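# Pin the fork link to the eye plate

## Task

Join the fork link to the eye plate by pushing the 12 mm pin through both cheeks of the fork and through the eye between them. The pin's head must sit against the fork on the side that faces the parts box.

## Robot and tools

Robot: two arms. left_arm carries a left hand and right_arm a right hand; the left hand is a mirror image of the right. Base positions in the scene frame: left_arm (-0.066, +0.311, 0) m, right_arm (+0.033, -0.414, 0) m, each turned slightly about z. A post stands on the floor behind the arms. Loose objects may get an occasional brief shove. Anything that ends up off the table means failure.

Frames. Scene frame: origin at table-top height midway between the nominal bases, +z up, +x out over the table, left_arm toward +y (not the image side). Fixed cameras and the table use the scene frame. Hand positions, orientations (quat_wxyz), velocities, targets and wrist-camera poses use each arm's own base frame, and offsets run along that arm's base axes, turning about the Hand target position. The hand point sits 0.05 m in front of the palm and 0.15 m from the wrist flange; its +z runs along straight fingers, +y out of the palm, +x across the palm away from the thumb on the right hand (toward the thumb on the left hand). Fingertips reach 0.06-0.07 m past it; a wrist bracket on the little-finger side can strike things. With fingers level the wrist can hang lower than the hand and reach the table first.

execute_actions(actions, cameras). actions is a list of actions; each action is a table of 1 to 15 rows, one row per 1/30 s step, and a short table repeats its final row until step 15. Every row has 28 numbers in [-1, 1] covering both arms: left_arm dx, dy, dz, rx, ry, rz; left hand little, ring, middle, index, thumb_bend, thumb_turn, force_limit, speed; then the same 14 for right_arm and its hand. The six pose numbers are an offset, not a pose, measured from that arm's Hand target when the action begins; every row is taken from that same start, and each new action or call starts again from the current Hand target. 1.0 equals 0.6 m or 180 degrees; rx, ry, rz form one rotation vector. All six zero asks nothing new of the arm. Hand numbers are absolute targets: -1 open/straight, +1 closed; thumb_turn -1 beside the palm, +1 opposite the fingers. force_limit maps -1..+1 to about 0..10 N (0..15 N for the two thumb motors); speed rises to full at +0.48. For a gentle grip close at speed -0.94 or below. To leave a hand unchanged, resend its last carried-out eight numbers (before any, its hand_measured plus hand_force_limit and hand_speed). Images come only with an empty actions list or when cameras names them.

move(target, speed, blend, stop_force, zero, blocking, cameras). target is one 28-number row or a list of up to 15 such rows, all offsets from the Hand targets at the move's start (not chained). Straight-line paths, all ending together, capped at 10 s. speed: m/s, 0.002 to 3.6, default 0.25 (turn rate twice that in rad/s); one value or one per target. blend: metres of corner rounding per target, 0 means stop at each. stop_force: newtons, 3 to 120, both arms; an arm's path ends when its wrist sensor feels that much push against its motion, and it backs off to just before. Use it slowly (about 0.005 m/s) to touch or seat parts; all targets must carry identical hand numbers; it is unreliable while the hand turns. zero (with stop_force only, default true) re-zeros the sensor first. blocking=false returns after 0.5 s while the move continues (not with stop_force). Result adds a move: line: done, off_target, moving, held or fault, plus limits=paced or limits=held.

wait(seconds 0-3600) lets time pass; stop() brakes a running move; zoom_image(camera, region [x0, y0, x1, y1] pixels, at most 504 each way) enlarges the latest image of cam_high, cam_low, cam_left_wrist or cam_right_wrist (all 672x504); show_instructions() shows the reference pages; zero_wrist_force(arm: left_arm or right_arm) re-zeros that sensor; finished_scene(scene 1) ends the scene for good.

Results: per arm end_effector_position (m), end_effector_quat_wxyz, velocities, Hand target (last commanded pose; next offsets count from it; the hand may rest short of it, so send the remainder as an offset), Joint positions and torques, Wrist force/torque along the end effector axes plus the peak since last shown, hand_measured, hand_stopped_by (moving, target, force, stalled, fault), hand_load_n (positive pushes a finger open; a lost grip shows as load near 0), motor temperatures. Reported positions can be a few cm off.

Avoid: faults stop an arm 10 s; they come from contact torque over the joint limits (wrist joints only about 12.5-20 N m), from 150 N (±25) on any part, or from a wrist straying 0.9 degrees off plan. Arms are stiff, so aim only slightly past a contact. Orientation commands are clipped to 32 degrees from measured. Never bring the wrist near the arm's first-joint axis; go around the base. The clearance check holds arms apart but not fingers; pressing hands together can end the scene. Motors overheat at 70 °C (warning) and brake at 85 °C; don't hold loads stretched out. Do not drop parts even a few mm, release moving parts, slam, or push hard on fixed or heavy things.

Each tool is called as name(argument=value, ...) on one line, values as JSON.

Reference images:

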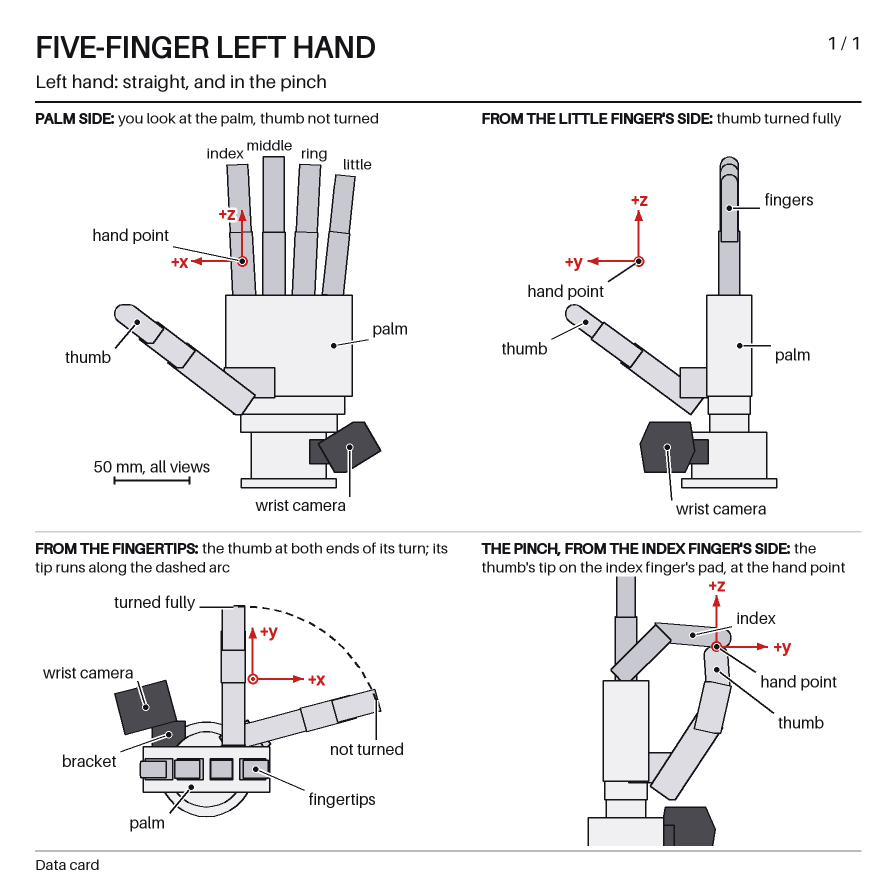

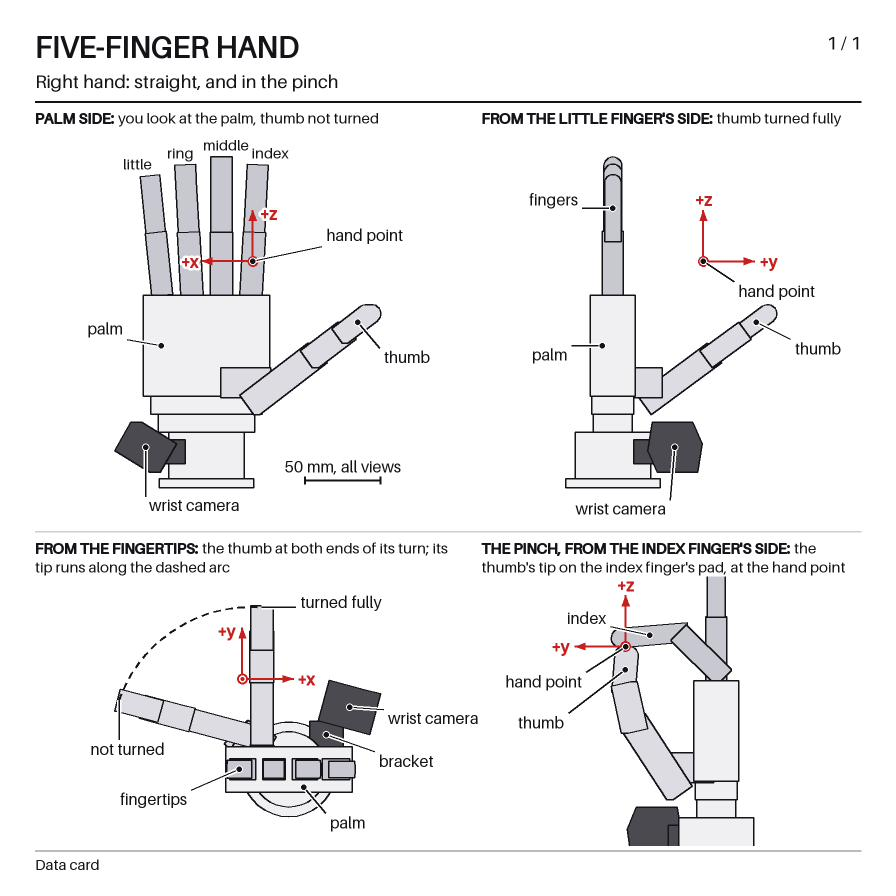

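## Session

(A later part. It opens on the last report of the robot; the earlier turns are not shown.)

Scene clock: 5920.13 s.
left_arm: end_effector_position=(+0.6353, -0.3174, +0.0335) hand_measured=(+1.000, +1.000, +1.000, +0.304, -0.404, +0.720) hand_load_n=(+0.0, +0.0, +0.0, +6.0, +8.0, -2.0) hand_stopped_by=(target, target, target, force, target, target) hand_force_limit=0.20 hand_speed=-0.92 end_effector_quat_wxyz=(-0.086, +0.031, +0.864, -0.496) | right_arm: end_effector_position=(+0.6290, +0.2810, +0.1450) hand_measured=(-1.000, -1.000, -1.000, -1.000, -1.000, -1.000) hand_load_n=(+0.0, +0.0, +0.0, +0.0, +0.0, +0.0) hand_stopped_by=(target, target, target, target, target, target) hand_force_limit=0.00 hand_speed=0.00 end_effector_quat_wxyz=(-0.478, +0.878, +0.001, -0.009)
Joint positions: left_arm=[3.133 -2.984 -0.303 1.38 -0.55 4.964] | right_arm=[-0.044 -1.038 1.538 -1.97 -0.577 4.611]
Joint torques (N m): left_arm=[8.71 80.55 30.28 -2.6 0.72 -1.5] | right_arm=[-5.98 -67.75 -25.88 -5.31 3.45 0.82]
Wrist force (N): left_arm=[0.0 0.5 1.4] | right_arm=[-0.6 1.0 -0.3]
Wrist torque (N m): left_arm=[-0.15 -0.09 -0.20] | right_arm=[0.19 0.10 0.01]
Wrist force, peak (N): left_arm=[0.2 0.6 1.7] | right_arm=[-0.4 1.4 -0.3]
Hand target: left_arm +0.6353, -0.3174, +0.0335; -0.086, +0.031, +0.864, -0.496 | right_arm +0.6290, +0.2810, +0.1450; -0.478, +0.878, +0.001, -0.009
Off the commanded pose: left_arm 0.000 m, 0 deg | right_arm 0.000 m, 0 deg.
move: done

move(target=[0,0,0,0,0,0,1,1,1,0.5,-0.4,0.72,0.2,-0.92,-0.06,-0.04,-0.0833,0.0572,0.035,-0.0722,-1,-1,-1,-1,-1,-1,0,0], speed=0.06, cameras=["cam_right_wrist", "cam_high"])

zoom_image(camera="cam_right_wrist", region=[290, 190, 390, 290])

Scene clock: 5941.93 s.
left_arm: end_effector_position=(+0.6353, -0.3174, +0.0335) hand_measured=(+1.000, +1.000, +1.000, +0.304, -0.404, +0.720) hand_load_n=(+0.0, +0.0, +0.0, +5.5, +8.0, -2.0) hand_stopped_by=(target, target, target, force, target, target) hand_force_limit=0.20 hand_speed=-0.92 end_effector_quat_wxyz=(-0.086, +0.031, +0.864, -0.496) | right_arm: end_effector_position=(+0.5929, +0.2570, +0.0948) hand_measured=(-1.000, -1.000, -1.000, -1.000, -1.000, -1.000) hand_load_n=(+0.0, +0.0, +0.0, -0.5, +0.0, -0.5) hand_stopped_by=(target, target, target, target, target, target) hand_force_limit=0.00 hand_speed=0.00 end_effector_quat_wxyz=(-0.552, +0.825, -0.124, -0.003)
Joint positions: left_arm=[3.133 -2.984 -0.303 1.38 -0.55 4.964] | right_arm=[-0.149 -1.032 1.838 -2.363 -0.401 4.852]
Joint torques (N m): left_arm=[-13.25 66.34 32.99 -5.55 3.55 -2.46] | right_arm=[6.03 -62.67 -33.91 -1.57 -0.19 -0.76]
Wrist force (N): left_arm=[0.3 0.4 1.4] | right_arm=[-0.5 1.2 -0.1]
Wrist torque (N m): left_arm=[-0.16 -0.14 -0.18] | right_arm=[0.21 0.05 -0.10]
Wrist force, peak (N): left_arm=[0.1 0.6 1.7] | right_arm=[-0.3 2.1 -0.4]
Hand target: left_arm +0.6353, -0.3174, +0.0335; -0.086, +0.031, +0.864, -0.496 | right_arm +0.5930, +0.2570, +0.0950; -0.552, +0.825, -0.123, -0.003
Off the commanded pose: left_arm 0.000 m, 0 deg | right_arm 0.000 m, 0 deg.
move: done
cam_right_wrist: T_world_to_cam=[[-0.00652, -0.39195, -0.91996, 0.19319], [-0.91753, -0.36345, 0.16136, 0.62554], [-0.39761, 0.84515, -0.35726, 0.16298]] pos_world=[0.64001, 0.16534, 0.13502]
Images, in order (width x height): cam_high 672x504, cam_right_wrist 672x504.

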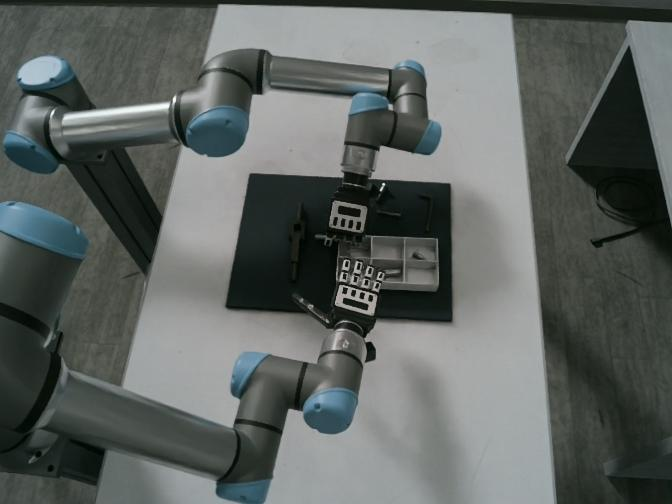

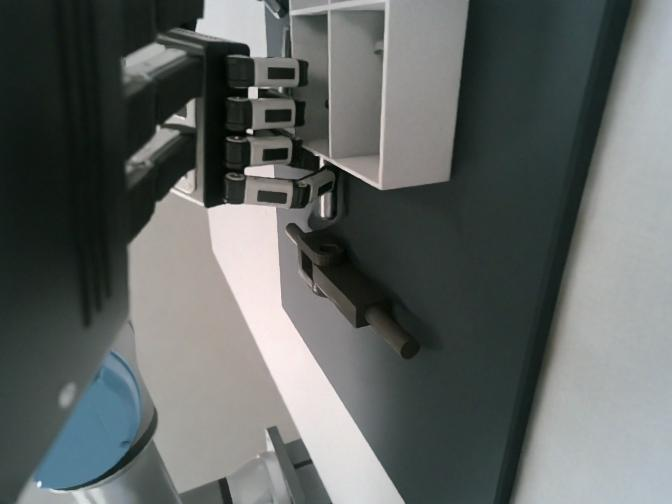

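Scaled by 5.040 from the camera's image (finer frame: 960x720).

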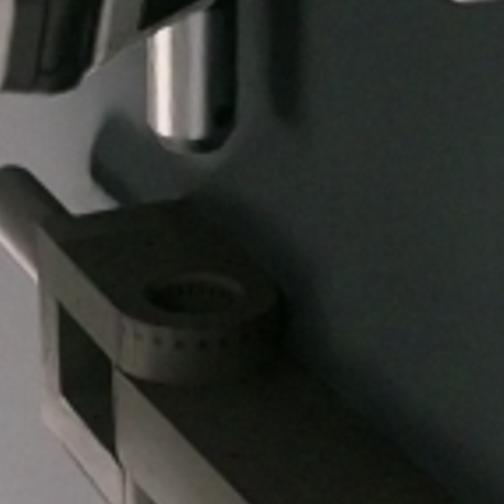

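zoom_image(camera="cam_right_wrist", region=[308, 190, 352, 224])

zoom_image(camera="cam_right_wrist", region=[308, 232, 352, 272])

Scaled by 11.455 from the camera's image (finer frame: 960x720).

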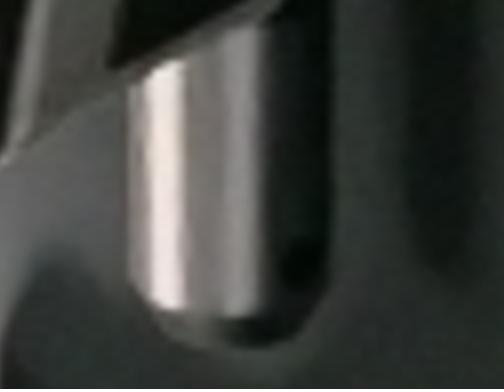

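Scaled by 11.455 from the camera's image (finer frame: 960x720).

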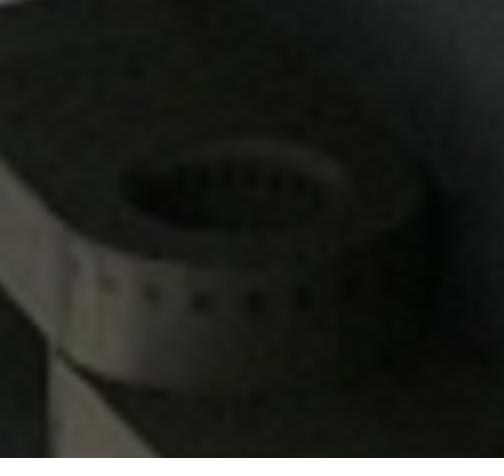

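move(target=[0,0.00108,-0.001,0,0,0,1,1,1,0.5,-0.4,0.72,0.2,-0.92,0,0,0,0,0,0,-1,-1,-1,-1,-1,-1,0,0], speed=0.01, stop_force=3, cameras=["cam_right_wrist"])

zoom_image(camera="cam_right_wrist", region=[308, 190, 352, 224])

zoom_image(camera="cam_right_wrist", region=[300, 190, 360, 270])

Scene clock: 5989.07 s.
left_arm: end_effector_position=(+0.6353, -0.3168, +0.0329) hand_measured=(+1.000, +1.000, +1.000, +0.304, -0.404, +0.720) hand_load_n=(+0.0, +0.0, +0.0, +5.5, +8.0, -2.0) hand_stopped_by=(target, target, target, force, target, target) hand_force_limit=0.20 hand_speed=-0.92 end_effector_quat_wxyz=(-0.087, +0.031, +0.864, -0.496) | right_arm: end_effector_position=(+0.5930, +0.2570, +0.0950) hand_measured=(-1.000, -1.000, -1.000, -1.000, -1.000, -1.000) hand_load_n=(+0.0, +0.0, -0.5, +0.0, +0.0, -0.5) hand_stopped_by=(target, target, target, target, target, target) hand_force_limit=0.00 hand_speed=0.00 end_effector_quat_wxyz=(-0.552, +0.825, -0.123, -0.003)
Joint positions: left_arm=[3.134 -2.984 -0.306 1.381 -0.551 4.966] | right_arm=[-0.149 -1.032 1.838 -2.363 -0.401 4.852]
Joint torques (N m): left_arm=[11.87 81.46 21.55 -1.51 0.15 0.3] | right_arm=[5.57 -64.08 -33.59 -1.49 -0.04 -0.72]
Wrist force (N): left_arm=[0.2 0.4 1.4] | right_arm=[-0.3 1.2 -0.5]
Wrist torque (N m): left_arm=[-0.16 -0.12 -0.19] | right_arm=[0.23 0.05 -0.09]
Wrist force, peak (N): left_arm=[0.2 0.6 1.7] | right_arm=[-0.8 1.6 -0.4]
Hand target: left_arm +0.6353, -0.3168, +0.0329; -0.086, +0.031, +0.864, -0.496 | right_arm +0.5930, +0.2570, +0.0950; -0.552, +0.825, -0.123, -0.003
Off the commanded pose: left_arm 0.000 m, 0 deg | right_arm 0.000 m, 0 deg.
move: done
cam_right_wrist: T_world_to_cam=[[-0.00626, -0.39208, -0.91991, 0.19322], [-0.91753, -0.36353, 0.16119, 0.62563], [-0.39762, 0.84506, -0.35746, 0.16314]] pos_world=[0.64011, 0.16534, 0.13522]

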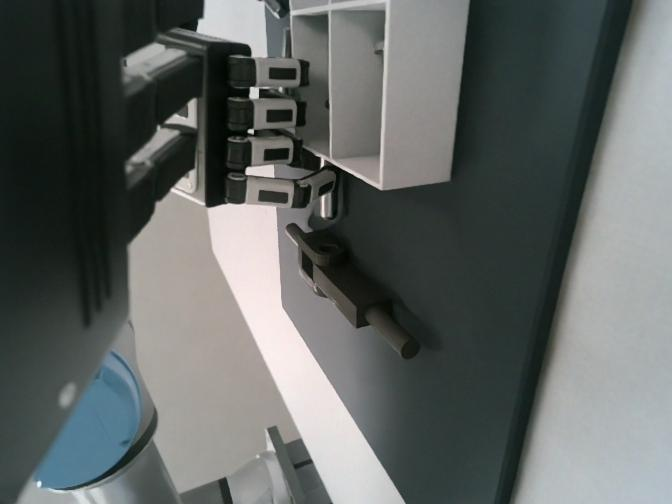

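Scaled by 11.455 from the camera's image (finer frame: 960x720).

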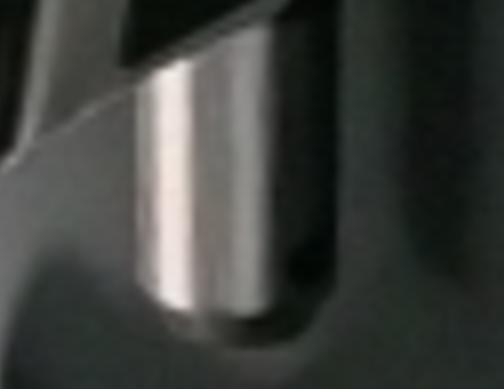

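Scaled by 6.300 from the camera's image (finer frame: 960x720).

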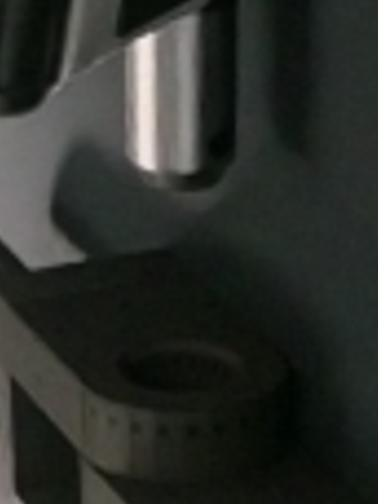

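move(target=[-0.0283,0,0,0,0,0,1,1,1,0.5,-0.4,0.72,0.2,-0.92,0,0,0,0,0,0,-1,-1,-1,-1,-1,-1,0,0], speed=0.02, stop_force=4, cameras=["cam_right_wrist"])

zoom_image(camera="cam_right_wrist", region=[300, 190, 360, 270])

Scene clock: 6000.17 s.
left_arm: end_effector_position=(+0.6183, -0.3168, +0.0329) hand_measured=(+1.000, +1.000, +1.000, +0.304, -0.404, +0.720) hand_load_n=(+0.0, +0.0, +0.0, +5.5, +8.0, -2.5) hand_stopped_by=(target, target, target, force, target, target) hand_force_limit=0.20 hand_speed=-0.92 end_effector_quat_wxyz=(-0.087, +0.031, +0.864, -0.496) | right_arm: end_effector_position=(+0.5930, +0.2570, +0.0950) hand_measured=(-1.000, -1.000, -1.000, -1.000, -1.000, -1.000) hand_load_n=(+0.0, +0.0, +0.0, +0.0, +0.0, +0.0) hand_stopped_by=(target, target, target, target, target, target) hand_force_limit=0.00 hand_speed=0.00 end_effector_quat_wxyz=(-0.552, +0.825, -0.123, -0.003)
Joint positions: left_arm=[3.134 -2.885 -0.511 1.488 -0.55 4.966] | right_arm=[-0.149 -1.032 1.838 -2.363 -0.401 4.852]
Joint torques (N m): left_arm=[-5.85 60.3 29.95 -6.31 2.48 0.69] | right_arm=[5.08 -63.86 -31.88 -1.51 0.1 -0.68]
Wrist force (N): left_arm=[0.3 0.5 1.3] | right_arm=[-0.5 1.3 -0.3]
Wrist torque (N m): left_arm=[-0.11 -0.14 -0.17] | right_arm=[0.23 0.07 -0.09]
Wrist force, peak (N): left_arm=[0.5 0.3 1.7] | right_arm=[-0.8 1.6 -0.5]
Hand target: left_arm +0.6183, -0.3168, +0.0329; -0.086, +0.031, +0.864, -0.496 | right_arm +0.5930, +0.2570, +0.0950; -0.552, +0.825, -0.123, -0.003
Off the commanded pose: left_arm 0.000 m, 0 deg | right_arm 0.000 m, 0 deg.
move: done
cam_right_wrist: T_world_to_cam=[[-0.00626, -0.39208, -0.91991, 0.19322], [-0.91753, -0.36353, 0.16119, 0.62563], [-0.39762, 0.84506, -0.35746, 0.16314]] pos_world=[0.64011, 0.16534, 0.13522]

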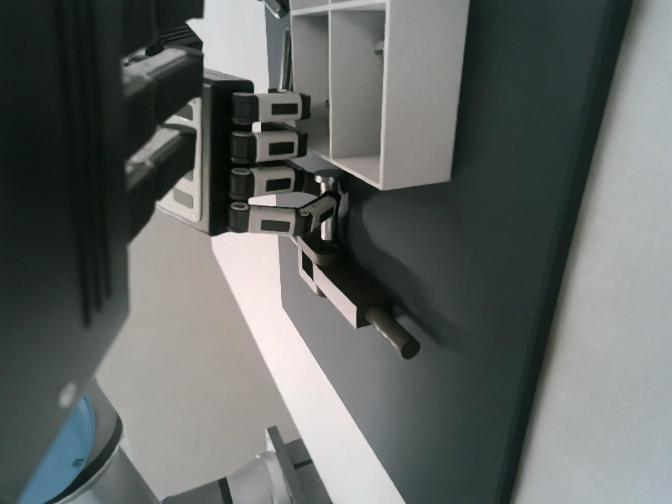

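Scaled by 6.300 from the camera's image (finer frame: 960x720).

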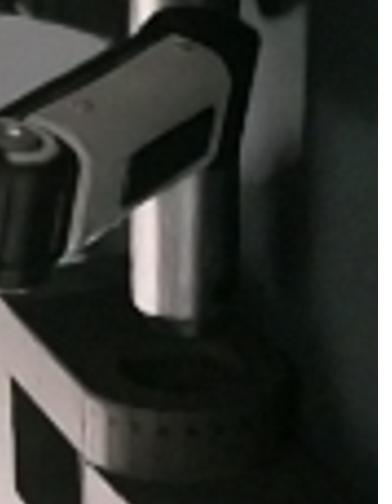

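zoom_image(camera="cam_right_wrist", region=[308, 218, 352, 268])

Scaled by 10.080 from the camera's image (finer frame: 960x720).

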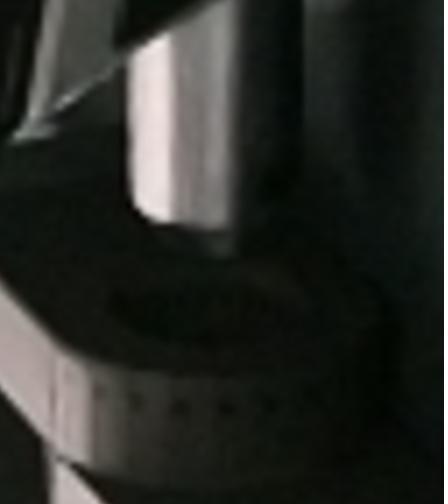

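move(target=[[0,0,0.0004,0,0,0,1,1,1,0.5,-0.4,0.72,0.2,-0.92,-0.04,0,0.18,-0.12,-0.062,-0.0055,-1,-1,-1,-1,-1,-1,0,0],[0,0,0.0004,0,0,0,1,1,1,0.5,-0.4,0.72,0.2,-0.92,-0.1137,0.1977,0.1703,-0.2711,-0.1389,-0.0123,-1,-1,-1,-1,-1,-1,0,0]], speed=0.1, blend=0.02, cameras=["cam_right_wrist"])

zoom_image(camera="cam_right_wrist", region=[290, 190, 346, 260])

zoom_image(camera="cam_right_wrist", region=[300, 185, 348, 247])

Scene clock: 6035.60 s.
left_arm: end_effector_position=(+0.6183, -0.3168, +0.0332) hand_measured=(+1.000, +1.000, +1.000, +0.304, -0.404, +0.720) hand_load_n=(+0.0, +0.0, +0.0, +5.5, +7.5, -2.5) hand_stopped_by=(target, target, target, force, target, target) hand_force_limit=0.20 hand_speed=-0.92 end_effector_quat_wxyz=(-0.086, +0.031, +0.864, -0.496) | right_arm: end_effector_position=(+0.5248, +0.3757, +0.1972) hand_measured=(-1.000, -1.000, -1.000, -1.000, -1.000, -1.000) hand_load_n=(+0.0, +0.0, +0.0, +0.0, +0.0, +0.0) hand_stopped_by=(target, target, target, target, target, target) hand_force_limit=0.00 hand_speed=0.00 end_effector_quat_wxyz=(-0.178, +0.956, -0.010, +0.231)
Joint positions: left_arm=[3.134 -2.885 -0.511 1.487 -0.551 4.966] | right_arm=[0.426 -1.302 1.802 -2.652 -1.449 5.197]
Joint torques (N m): left_arm=[9.23 78.94 32.41 -6.26 0.02 2.03] | right_arm=[3.85 -57.44 -14.63 -1.95 -1.18 -0.66]
Wrist force (N): left_arm=[0.1 0.6 1.5] | right_arm=[-0.6 0.1 -0.1]
Wrist torque (N m): left_arm=[-0.11 -0.11 -0.18] | right_arm=[0.05 0.08 -0.10]
Wrist force, peak (N): left_arm=[0.3 0.6 1.8] | right_arm=[-0.1 2.2 -0.3]
Hand target: left_arm +0.6183, -0.3168, +0.0332; -0.086, +0.031, +0.864, -0.496 | right_arm +0.5248, +0.3756, +0.1972; -0.178, +0.956, -0.010, +0.231
Off the commanded pose: left_arm 0.000 m, 0 deg | right_arm 0.000 m, 0 deg.
move: done
cam_right_wrist: T_world_to_cam=[[0.24275, -0.93723, -0.25036, 0.27535], [-0.96815, -0.25035, -0.00155, 0.60587], [-0.06123, 0.24276, -0.96815, 0.24235]] pos_world=[0.53457, 0.35091, 0.3045]

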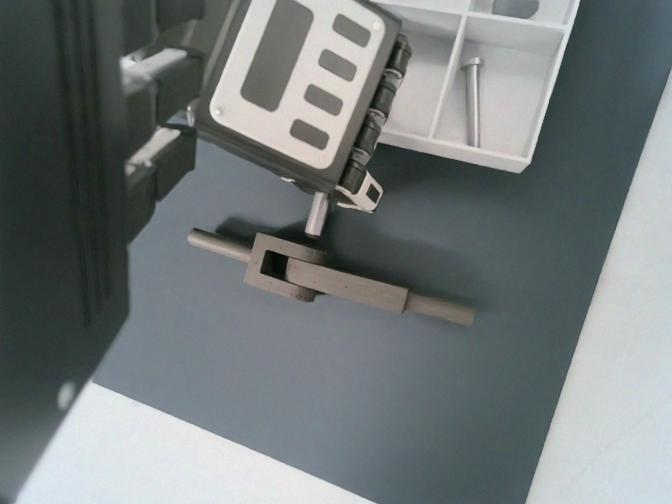

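Scaled by 7.200 from the camera's image (finer frame: 960x720).

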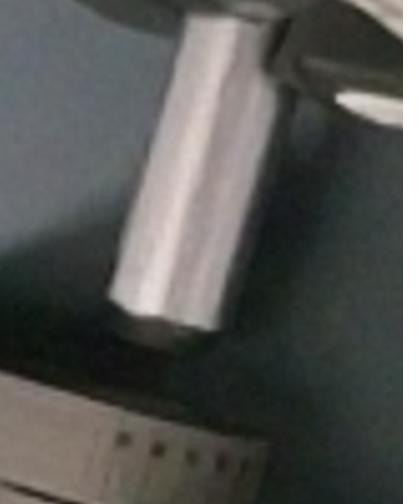

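Scaled by 8.129 from the camera's image (finer frame: 960x720).

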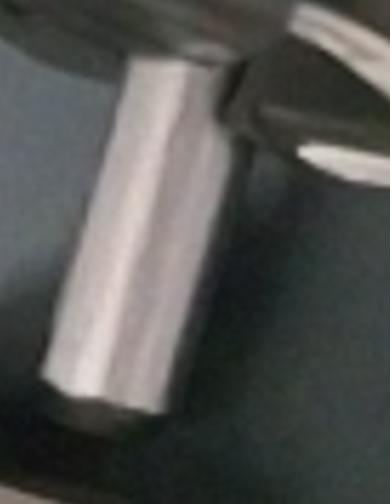

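zoom_image(camera="cam_right_wrist", region=[298, 224, 334, 266])

Scaled by 12.000 from the camera's image (finer frame: 960x720).

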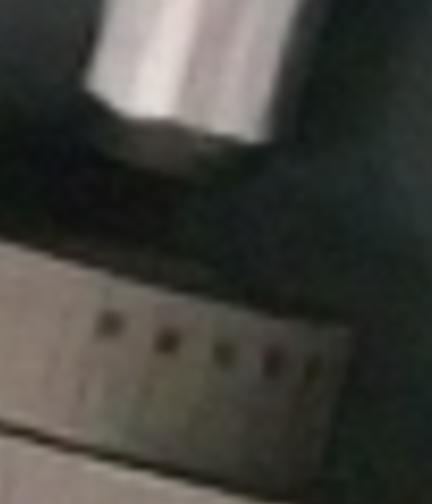

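move(target=[-0.0167,0,0,0,0,0,1,1,1,0.5,-0.4,0.72,0.2,-0.92,0,0,0,0,0,0,-1,-1,-1,-1,-1,-1,0,0], speed=0.005, stop_force=3, cameras=["cam_right_wrist"])

zoom_image(camera="cam_right_wrist", region=[290, 200, 346, 270])

Scene clock: 6086.10 s.
left_arm: end_effector_position=(+0.6083, -0.3168, +0.0332) hand_measured=(+1.000, +1.000, +1.000, +0.304, -0.404, +0.720) hand_load_n=(+0.0, +0.0, +0.0, +5.5, +8.0, -2.5) hand_stopped_by=(target, target, target, force, target, target) hand_force_limit=0.20 hand_speed=-0.92 end_effector_quat_wxyz=(-0.086, +0.031, +0.864, -0.496) | right_arm: end_effector_position=(+0.5248, +0.3756, +0.1972) hand_measured=(-1.000, -1.000, -1.000, -1.000, -1.000, -1.000) hand_load_n=(+0.0, -0.5, +0.0, +0.0, +0.0, +0.0) hand_stopped_by=(target, target, target, target, target, target) hand_force_limit=0.00 hand_speed=0.00 end_effector_quat_wxyz=(-0.178, +0.956, -0.010, +0.231)
Joint positions: left_arm=[3.134 -2.842 -0.6 1.534 -0.55 4.965] | right_arm=[0.426 -1.302 1.802 -2.652 -1.449 5.197]
Joint torques (N m): left_arm=[-16.02 59.86 31.56 -6.37 3.85 -2.13] | right_arm=[1.55 -56.73 -14.41 -1.94 -0.06 -0.66]
Wrist force (N): left_arm=[0.5 0.1 1.2] | right_arm=[-0.8 0.2 -0.2]
Wrist torque (N m): left_arm=[-0.15 -0.16 -0.14] | right_arm=[0.05 0.12 -0.11]
Wrist force, peak (N): left_arm=[0.1 0.5 1.7] | right_arm=[-1.1 0.3 -0.2]
Hand target: left_arm +0.6083, -0.3168, +0.0332; -0.086, +0.031, +0.864, -0.496 | right_arm +0.5248, +0.3756, +0.1972; -0.178, +0.956, -0.010, +0.231
Off the commanded pose: left_arm 0.000 m, 0 deg | right_arm 0.000 m, 0 deg.
move: done
cam_right_wrist: T_world_to_cam=[[0.24268, -0.9373, -0.25015, 0.27538], [-0.96817, -0.25028, -0.00148, 0.60574], [-0.06122, 0.24255, -0.96821, 0.24243]] pos_world=[0.53447, 0.35091, 0.3045]

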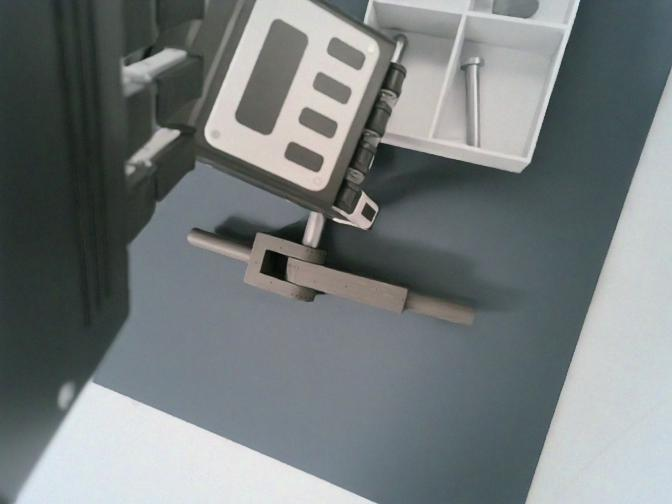

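Scaled by 7.200 from the camera's image (finer frame: 960x720).

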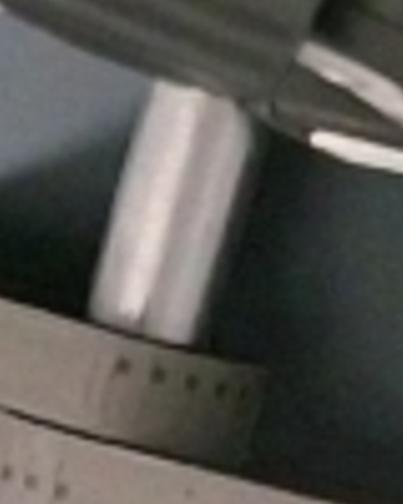

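move(target=[-0.01,0,0,0,0,0,1,1,1,0.5,-0.4,0.72,0.2,-0.92,0,0,0,0,0,0,-1,-1,-1,-1,-1,-1,0,0], speed=0.005, stop_force=3, cameras=["cam_right_wrist"])

zoom_image(camera="cam_right_wrist", region=[240, 200, 340, 310])

Scene clock: 6094.13 s.
left_arm: end_effector_position=(+0.6025, -0.3168, +0.0332) hand_measured=(+1.000, +1.000, +1.000, +0.304, -0.404, +0.720) hand_load_n=(+0.0, +0.0, +0.0, +5.5, +8.0, -3.0) hand_stopped_by=(target, target, target, force, target, target) hand_force_limit=0.20 hand_speed=-0.92 end_effector_quat_wxyz=(-0.086, +0.031, +0.864, -0.496) | right_arm: end_effector_position=(+0.5248, +0.3756, +0.1972) hand_measured=(-1.000, -1.000, -1.000, -1.000, -1.000, -1.000) hand_load_n=(+0.0, +0.0, +0.0, +0.0, +0.0, +0.0) hand_stopped_by=(target, target, target, target, target, target) hand_force_limit=0.00 hand_speed=0.00 end_effector_quat_wxyz=(-0.178, +0.956, -0.010, +0.231)
Joint positions: left_arm=[3.134 -2.82 -0.646 1.558 -0.55 4.965] | right_arm=[0.426 -1.302 1.802 -2.652 -1.449 5.197]
Joint torques (N m): left_arm=[-16.18 57.73 32.32 -6.21 3.68 -0.48] | right_arm=[-1.48 -56.44 -14.45 -1.94 1.32 -0.66]
Wrist force (N): left_arm=[-0.1 0.6 0.8] | right_arm=[-0.7 0.2 0.2]
Wrist torque (N m): left_arm=[-0.12 -0.11 -0.18] | right_arm=[0.02 0.10 -0.11]
Wrist force, peak (N): left_arm=[-4.4 0.3 0.2] | right_arm=[-1.1 0.4 0.0]
Hand target: left_arm +0.6025, -0.3168, +0.0332; -0.086, +0.031, +0.864, -0.496 | right_arm +0.5248, +0.3756, +0.1972; -0.178, +0.956, -0.010, +0.231
Off the commanded pose: left_arm 0.000 m, 0 deg | right_arm 0.000 m, 0 deg.
move: contact (left_arm)
cam_right_wrist: T_world_to_cam=[[0.24267, -0.93728, -0.25024, 0.2754], [-0.96818, -0.25027, -0.0015, 0.60574], [-0.06122, 0.24264, -0.96818, 0.24239]] pos_world=[0.53447, 0.35091, 0.3045]

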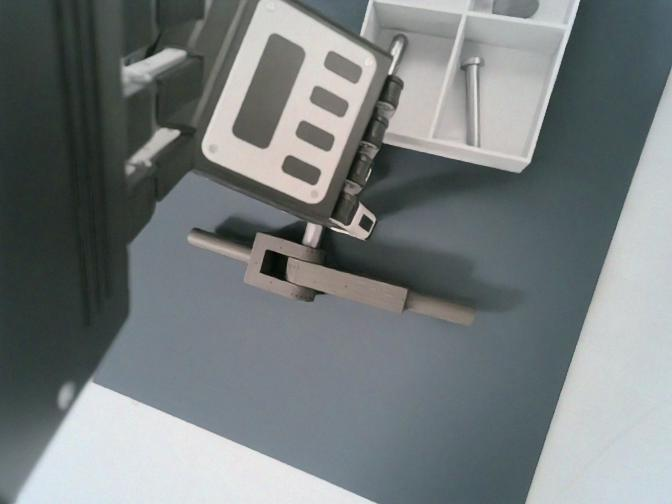

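Scaled by 4.582 from the camera's image (finer frame: 960x720).

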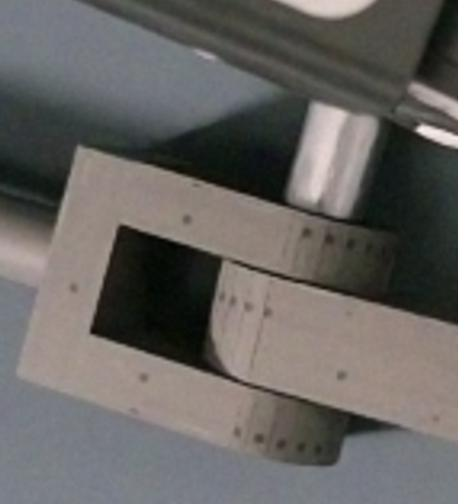

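zoom_image(camera="cam_right_wrist", region=[280, 245, 480, 335])

zoom_image(camera="cam_right_wrist", region=[180, 220, 350, 310])

Scaled by 2.520 from the camera's image (finer frame: 960x720).

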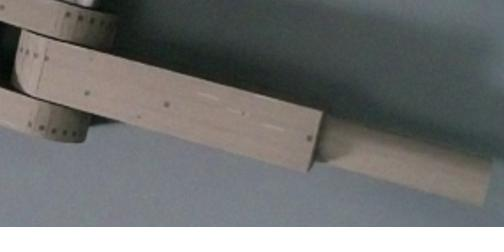

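Scaled by 2.965 from the camera's image (finer frame: 960x720).

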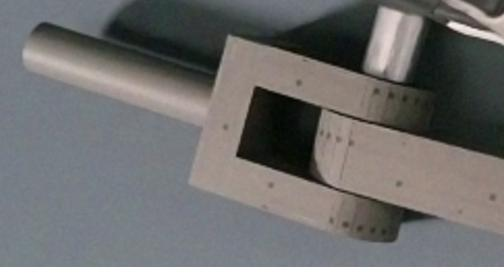

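move(target=[0,0,0,0,0,0.0067,1,1,1,0.5,-0.4,0.72,0.2,-0.92,0,0,0,0,0,0,-1,-1,-1,-1,-1,-1,0,0], speed=0.01, cameras=["cam_right_wrist"])

zoom_image(camera="cam_right_wrist", region=[240, 200, 340, 310])

Scene clock: 6143.53 s.
left_arm: end_effector_position=(+0.6025, -0.3168, +0.0332) hand_measured=(+1.000, +1.000, +1.000, +0.304, -0.404, +0.720) hand_load_n=(+0.0, +0.0, +0.0, +5.0, +8.0, -3.0) hand_stopped_by=(target, target, target, force, target, target) hand_force_limit=0.20 hand_speed=-0.92 end_effector_quat_wxyz=(-0.081, +0.021, +0.864, -0.497) | right_arm: end_effector_position=(+0.5248, +0.3756, +0.1972) hand_measured=(-1.000, -1.000, -1.000, -1.000, -1.000, -1.000) hand_load_n=(+0.0, +0.0, +0.0, +0.0, +0.0, +0.0) hand_stopped_by=(target, target, target, target, target, target) hand_force_limit=0.00 hand_speed=0.00 end_effector_quat_wxyz=(-0.178, +0.956, -0.010, +0.231)
Joint positions: left_arm=[3.136 -2.805 -0.67 1.596 -0.544 4.931] | right_arm=[0.426 -1.302 1.802 -2.652 -1.449 5.197]
Joint torques (N m): left_arm=[10.77 68.04 26.04 -4.69 3.86 1.19] | right_arm=[-4.14 -56.68 -14.62 -2.04 1.34 -0.66]
Wrist force (N): left_arm=[1.4 0.8 0.1] | right_arm=[-0.6 0.2 -0.2]
Wrist torque (N m): left_arm=[-0.15 -0.13 -0.17] | right_arm=[0.07 0.10 -0.10]
Wrist force, peak (N): left_arm=[2.3 0.9 -0.2] | right_arm=[-1.1 0.5 -0.1]
Hand target: left_arm +0.6025, -0.3168, +0.0332; -0.081, +0.022, +0.864, -0.497 | right_arm +0.5248, +0.3756, +0.1972; -0.178, +0.956, -0.010, +0.231
Off the commanded pose: left_arm 0.000 m, 0 deg | right_arm 0.000 m, 0 deg.
move: done
cam_right_wrist: T_world_to_cam=[[0.24267, -0.93728, -0.25024, 0.2754], [-0.96818, -0.25027, -0.0015, 0.60574], [-0.06122, 0.24264, -0.96818, 0.24239]] pos_world=[0.53447, 0.35091, 0.3045]

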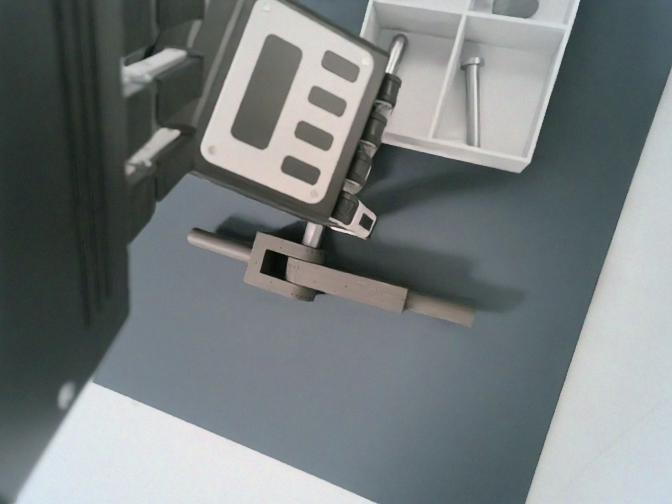

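Scaled by 4.582 from the camera's image (finer frame: 960x720).

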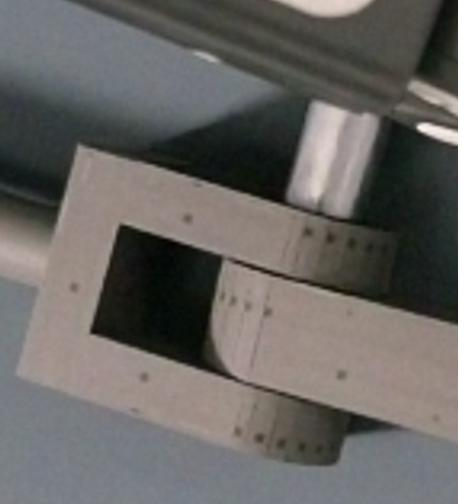

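move(target=[-0.0067,0,0,0,0,0,1,1,1,0.5,-0.4,0.72,0.2,-0.92,0,0,0,0,0,0,-1,-1,-1,-1,-1,-1,0,0], speed=0.004, stop_force=4, cameras=["cam_right_wrist"])

zoom_image(camera="cam_right_wrist", region=[240, 200, 340, 310])

Scene clock: 6152.00 s.
left_arm: end_effector_position=(+0.6023, -0.3168, +0.0331) hand_measured=(+1.000, +1.000, +1.000, +0.304, -0.404, +0.720) hand_load_n=(+0.0, +0.0, +0.0, +5.0, +8.0, -3.0) hand_stopped_by=(target, target, target, force, target, target) hand_force_limit=0.20 hand_speed=-0.92 end_effector_quat_wxyz=(-0.081, +0.021, +0.864, -0.497) | right_arm: end_effector_position=(+0.5248, +0.3756, +0.1972) hand_measured=(-1.000, -1.000, -1.000, -1.000, -1.000, -1.000) hand_load_n=(+0.0, +0.0, +0.0, +0.0, +0.0, +0.0) hand_stopped_by=(target, target, target, target, target, target) hand_force_limit=0.00 hand_speed=0.00 end_effector_quat_wxyz=(-0.178, +0.956, -0.010, +0.231)
Joint positions: left_arm=[3.136 -2.804 -0.671 1.596 -0.545 4.931] | right_arm=[0.426 -1.302 1.802 -2.652 -1.449 5.197]
Joint torques (N m): left_arm=[-11.57 57.29 29.03 -6.38 0.16 1.33] | right_arm=[-4.05 -56.54 -15.05 -2.18 1.36 -0.53]
Wrist force (N): left_arm=[-1.1 0.3 -0.2] | right_arm=[-0.6 0.1 -0.3]
Wrist torque (N m): left_arm=[-0.17 -0.04 -0.18] | right_arm=[0.05 0.10 -0.11]
Wrist force, peak (N): left_arm=[-3.8 -0.6 -0.9] | right_arm=[-1.3 0.2 0.1]
Hand target: left_arm +0.6023, -0.3168, +0.0331; -0.081, +0.021, +0.864, -0.497 (not the last commanded pose) | right_arm +0.5248, +0.3756, +0.1972; -0.178, +0.956, -0.010, +0.231
Off the commanded pose: left_arm 0.004 m, 0 deg | right_arm 0.000 m, 0 deg.
move: contact (left_arm)
cam_right_wrist: T_world_to_cam=[[0.24267, -0.93728, -0.25024, 0.2754], [-0.96818, -0.25027, -0.0015, 0.60574], [-0.06122, 0.24264, -0.96818, 0.24239]] pos_world=[0.53447, 0.35091, 0.3045]

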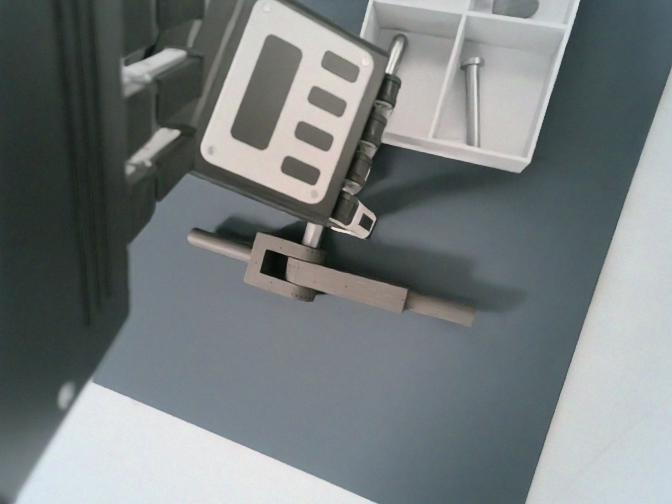

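Scaled by 4.582 from the camera's image (finer frame: 960x720).

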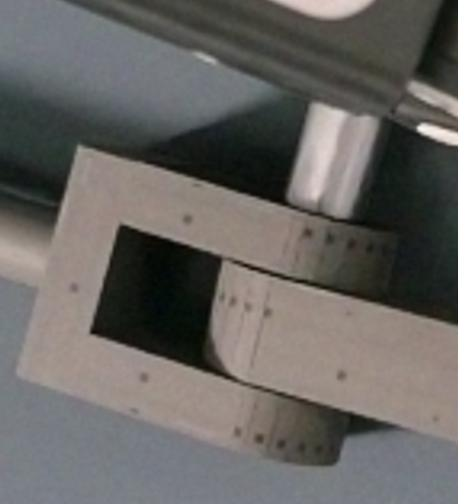

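move(target=[-0.0003,-0.0008,0,0,0,0,1,1,1,0.5,-0.4,0.72,0.2,-0.92,0,0,0,0,0,0,-1,-1,-1,-1,-1,-1,0,0], speed=0.005)

move(target=[-0.0003,-0.0008,0,0,0,0,1,1,1,0.5,-0.4,0.72,0.2,-0.92,0,0,0,0,0,0,-1,-1,-1,-1,-1,-1,0,0], speed=0.005)

Scene clock: 6171.43 s.
left_arm: end_effector_position=(+0.6021, -0.3172, +0.0331) hand_measured=(+1.000, +1.000, +1.000, +0.304, -0.404, +0.720) hand_load_n=(+0.0, +0.0, +0.0, +5.0, +8.0, -3.0) hand_stopped_by=(target, target, target, force, target, target) hand_force_limit=0.20 hand_speed=-0.92 end_effector_quat_wxyz=(-0.081, +0.021, +0.864, -0.497) | right_arm: end_effector_position=(+0.5248, +0.3756, +0.1972) hand_measured=(-1.000, -1.000, -1.000, -1.000, -1.000, -1.000) hand_load_n=(-0.5, +0.0, +0.0, +0.0, +0.0, +0.0) hand_stopped_by=(target, target, target, target, target, target) hand_force_limit=0.00 hand_speed=0.00 end_effector_quat_wxyz=(-0.178, +0.956, -0.010, +0.231)
Joint positions: left_arm=[3.135 -2.804 -0.672 1.598 -0.544 4.93] | right_arm=[0.426 -1.302 1.802 -2.652 -1.449 5.197]
Joint torques (N m): left_arm=[-17.06 76.4 11.08 -1.18 4.38 -0.71] | right_arm=[-3.87 -56.61 -14.29 -2.12 1.36 -0.57]
Wrist force (N): left_arm=[-1.3 0.5 -2.2] | right_arm=[-0.9 0.3 -0.2]
Wrist torque (N m): left_arm=[-0.18 -0.07 -0.16] | right_arm=[0.07 0.14 -0.12]
Wrist force, peak (N): left_arm=[-1.8 0.6 -2.5] | right_arm=[-1.1 0.4 -0.1]
Hand target: left_arm +0.6021, -0.3172, +0.0331; -0.081, +0.021, +0.864, -0.497 | right_arm +0.5248, +0.3756, +0.1972; -0.178, +0.956, -0.010, +0.231
Off the commanded pose: left_arm 0.000 m, 0 deg | right_arm 0.000 m, 0 deg.
move: done

Scene clock: 6171.93 s.
left_arm: end_effector_position=(+0.6019, -0.3178, +0.0331) hand_measured=(+1.000, +1.000, +1.000, +0.304, -0.404, +0.720) hand_load_n=(+0.0, +0.0, +0.5, +5.0, +8.0, -3.0) hand_stopped_by=(target, target, target, force, target, target) hand_force_limit=0.20 hand_speed=-0.92 end_effector_quat_wxyz=(-0.081, +0.021, +0.864, -0.497) | right_arm: end_effector_position=(+0.5248, +0.3756, +0.1972) hand_measured=(-1.000, -1.000, -1.000, -1.000, -1.000, -1.000) hand_load_n=(+0.0, +0.0, +0.0, +0.0, +0.0, +0.0) hand_stopped_by=(target, target, target, target, target, target) hand_force_limit=0.00 hand_speed=0.00 end_effector_quat_wxyz=(-0.178, +0.956, -0.010, +0.231)
Joint positions: left_arm=[3.135 -2.804 -0.672 1.599 -0.544 4.929] | right_arm=[0.426 -1.302 1.802 -2.652 -1.449 5.197]
Joint torques (N m): left_arm=[-11.49 76.6 14.92 -2.96 4.09 -0.74] | right_arm=[-4.12 -56.35 -15.25 -2.21 1.32 -0.55]
Wrist force (N): left_arm=[-0.9 0.9 -2.1] | right_arm=[-0.9 0.2 -0.1]
Wrist torque (N m): left_arm=[-0.15 -0.07 -0.17] | right_arm=[0.04 0.13 -0.12]
Wrist force, peak (N): left_arm=[-1.3 1.1 -2.5] | right_arm=[-1.1 0.3 -0.2]
Hand target: left_arm +0.6019, -0.3177, +0.0331; -0.081, +0.021, +0.864, -0.497 | right_arm +0.5248, +0.3756, +0.1972; -0.178, +0.956, -0.010, +0.231
Off the commanded pose: left_arm 0.000 m, 0 deg | right_arm 0.000 m, 0 deg.
move: done

move(target=[-0.005,0,0,0,0,0,1,1,1,0.5,-0.4,0.72,0.2,-0.92,0,0,0,0,0,0,-1,-1,-1,-1,-1,-1,0,0], speed=0.004, stop_force=3.5, cameras=["cam_right_wrist"])

zoom_image(camera="cam_right_wrist", region=[240, 200, 340, 310])

Scene clock: 6182.87 s.
left_arm: end_effector_position=(+0.6017, -0.3177, +0.0332) hand_measured=(+1.000, +1.000, +1.000, +0.304, -0.404, +0.720) hand_load_n=(+0.0, +0.0, +0.0, +5.0, +8.0, -3.5) hand_stopped_by=(target, target, target, force, target, target) hand_force_limit=0.20 hand_speed=-0.92 end_effector_quat_wxyz=(-0.082, +0.021, +0.864, -0.497) | right_arm: end_effector_position=(+0.5248, +0.3756, +0.1972) hand_measured=(-1.000, -1.000, -1.000, -1.000, -1.000, -1.000) hand_load_n=(+0.0, +0.0, +0.0, +0.5, +0.0, +0.0) hand_stopped_by=(target, target, target, target, target, target) hand_force_limit=0.00 hand_speed=0.00 end_effector_quat_wxyz=(-0.178, +0.956, -0.010, +0.231)
Joint positions: left_arm=[3.135 -2.803 -0.673 1.599 -0.544 4.929] | right_arm=[0.426 -1.302 1.802 -2.652 -1.449 5.197]
Joint torques (N m): left_arm=[9.19 58.65 31.49 -6.35 0.39 1.05] | right_arm=[-4.15 -56.23 -14.76 -2.11 1.31 -0.47]
Wrist force (N): left_arm=[0.1 0.3 -0.2] | right_arm=[-0.9 0.2 -0.2]
Wrist torque (N m): left_arm=[-0.20 -0.12 -0.16] | right_arm=[0.05 0.13 -0.12]
Wrist force, peak (N): left_arm=[-4.6 -0.9 -1.4] | right_arm=[-1.0 0.6 -0.2]
Hand target: left_arm +0.6017, -0.3177, +0.0332; -0.082, +0.021, +0.864, -0.497 (not the last commanded pose) | right_arm +0.5248, +0.3756, +0.1972; -0.178, +0.956, -0.010, +0.231
Off the commanded pose: left_arm 0.003 m, 0 deg | right_arm 0.000 m, 0 deg.
move: contact (left_arm)
cam_right_wrist: T_world_to_cam=[[0.24267, -0.93728, -0.25024, 0.2754], [-0.96818, -0.25027, -0.0015, 0.60574], [-0.06122, 0.24264, -0.96818, 0.24239]] pos_world=[0.53447, 0.35091, 0.3045]

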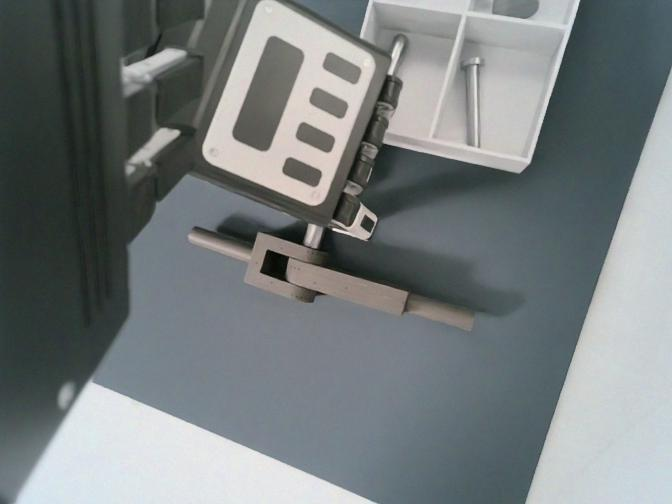

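Scaled by 4.582 from the camera's image (finer frame: 960x720).

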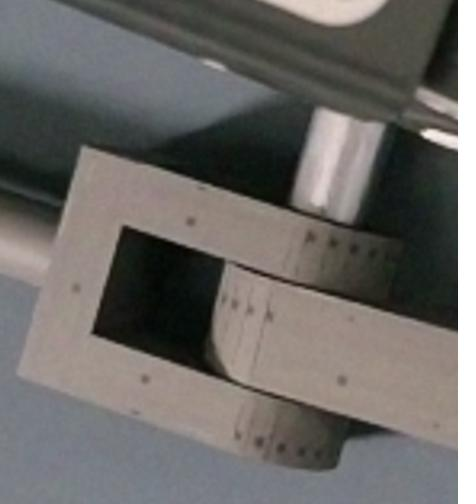

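zoom_image(camera="cam_right_wrist", region=[280, 235, 336, 305])

Scaled by 7.200 from the camera's image (finer frame: 960x720).

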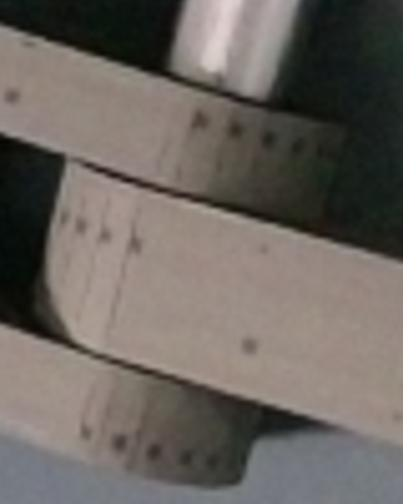

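wait(seconds=0.1, cameras=["cam_left_wrist"])

zoom_image(camera="cam_left_wrist", region=[150, 220, 402, 409])

Scene clock: 6216.90 s.
left_arm: end_effector_position=(+0.6017, -0.3177, +0.0332) hand_measured=(+1.000, +1.000, +1.000, +0.304, -0.404, +0.720) hand_load_n=(+0.0, +0.0, +0.0, +5.5, +8.0, -3.5) hand_stopped_by=(target, target, target, force, target, target) hand_force_limit=0.20 hand_speed=-0.92 end_effector_quat_wxyz=(-0.082, +0.021, +0.864, -0.497) | right_arm: end_effector_position=(+0.5248, +0.3756, +0.1972) hand_measured=(-1.000, -1.000, -1.000, -1.000, -1.000, -1.000) hand_load_n=(+0.0, +0.0, +0.0, +0.0, +0.0, +0.0) hand_stopped_by=(target, target, target, target, target, target) hand_force_limit=0.00 hand_speed=0.00 end_effector_quat_wxyz=(-0.178, +0.956, -0.010, +0.231)
Joint positions: left_arm=[3.135 -2.803 -0.673 1.599 -0.544 4.929] | right_arm=[0.426 -1.302 1.802 -2.652 -1.449 5.197]
Joint torques (N m): left_arm=[7.66 59.51 30.65 -5.78 0.58 -2.04] | right_arm=[-4.24 -56.33 -15.02 -2.18 1.45 -0.51]
Wrist force (N): left_arm=[0.0 0.3 0.1] | right_arm=[-0.7 0.3 -0.2]
Wrist torque (N m): left_arm=[-0.22 -0.09 -0.17] | right_arm=[0.07 0.11 -0.09]
Wrist force, peak (N): left_arm=[0.0 0.4 -0.3] | right_arm=[-1.0 0.5 -0.3]
Hand target: left_arm +0.6017, -0.3177, +0.0332; -0.082, +0.021, +0.864, -0.497 (not the last commanded pose) | right_arm +0.5248, +0.3756, +0.1972; -0.178, +0.956, -0.010, +0.231
Off the commanded pose: left_arm 0.003 m, 0 deg | right_arm 0.000 m, 0 deg.
wait: 0.10 s; at rest from the start
cam_left_wrist: T_world_to_cam=[[-0.22772, -0.40389, 0.88601, -0.02593], [-0.71148, 0.69024, 0.13178, 0.63619], [-0.66479, -0.60037, -0.44453, 0.33563]] pos_world=[0.66986, -0.2481, 0.08834]

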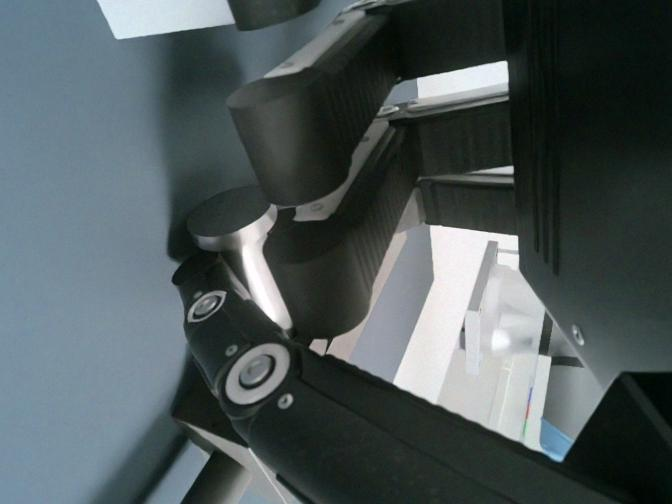

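Scaled by 2.000 from the camera's image (finer frame: 960x720).

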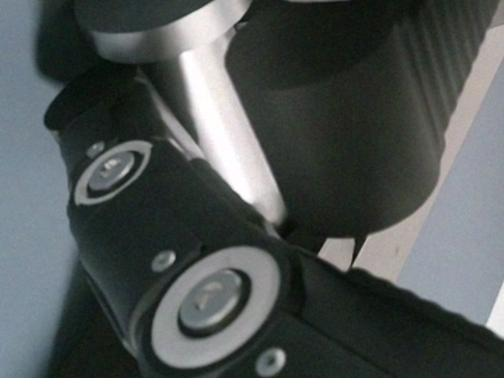

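zoom_image(camera="cam_right_wrist", region=[288, 280, 320, 308])

This scene's latest camera images include none from cam_right_wrist. They are from: cam_left_wrist. cam_right_wrist's image comes with the result of a call that names it in "cameras".


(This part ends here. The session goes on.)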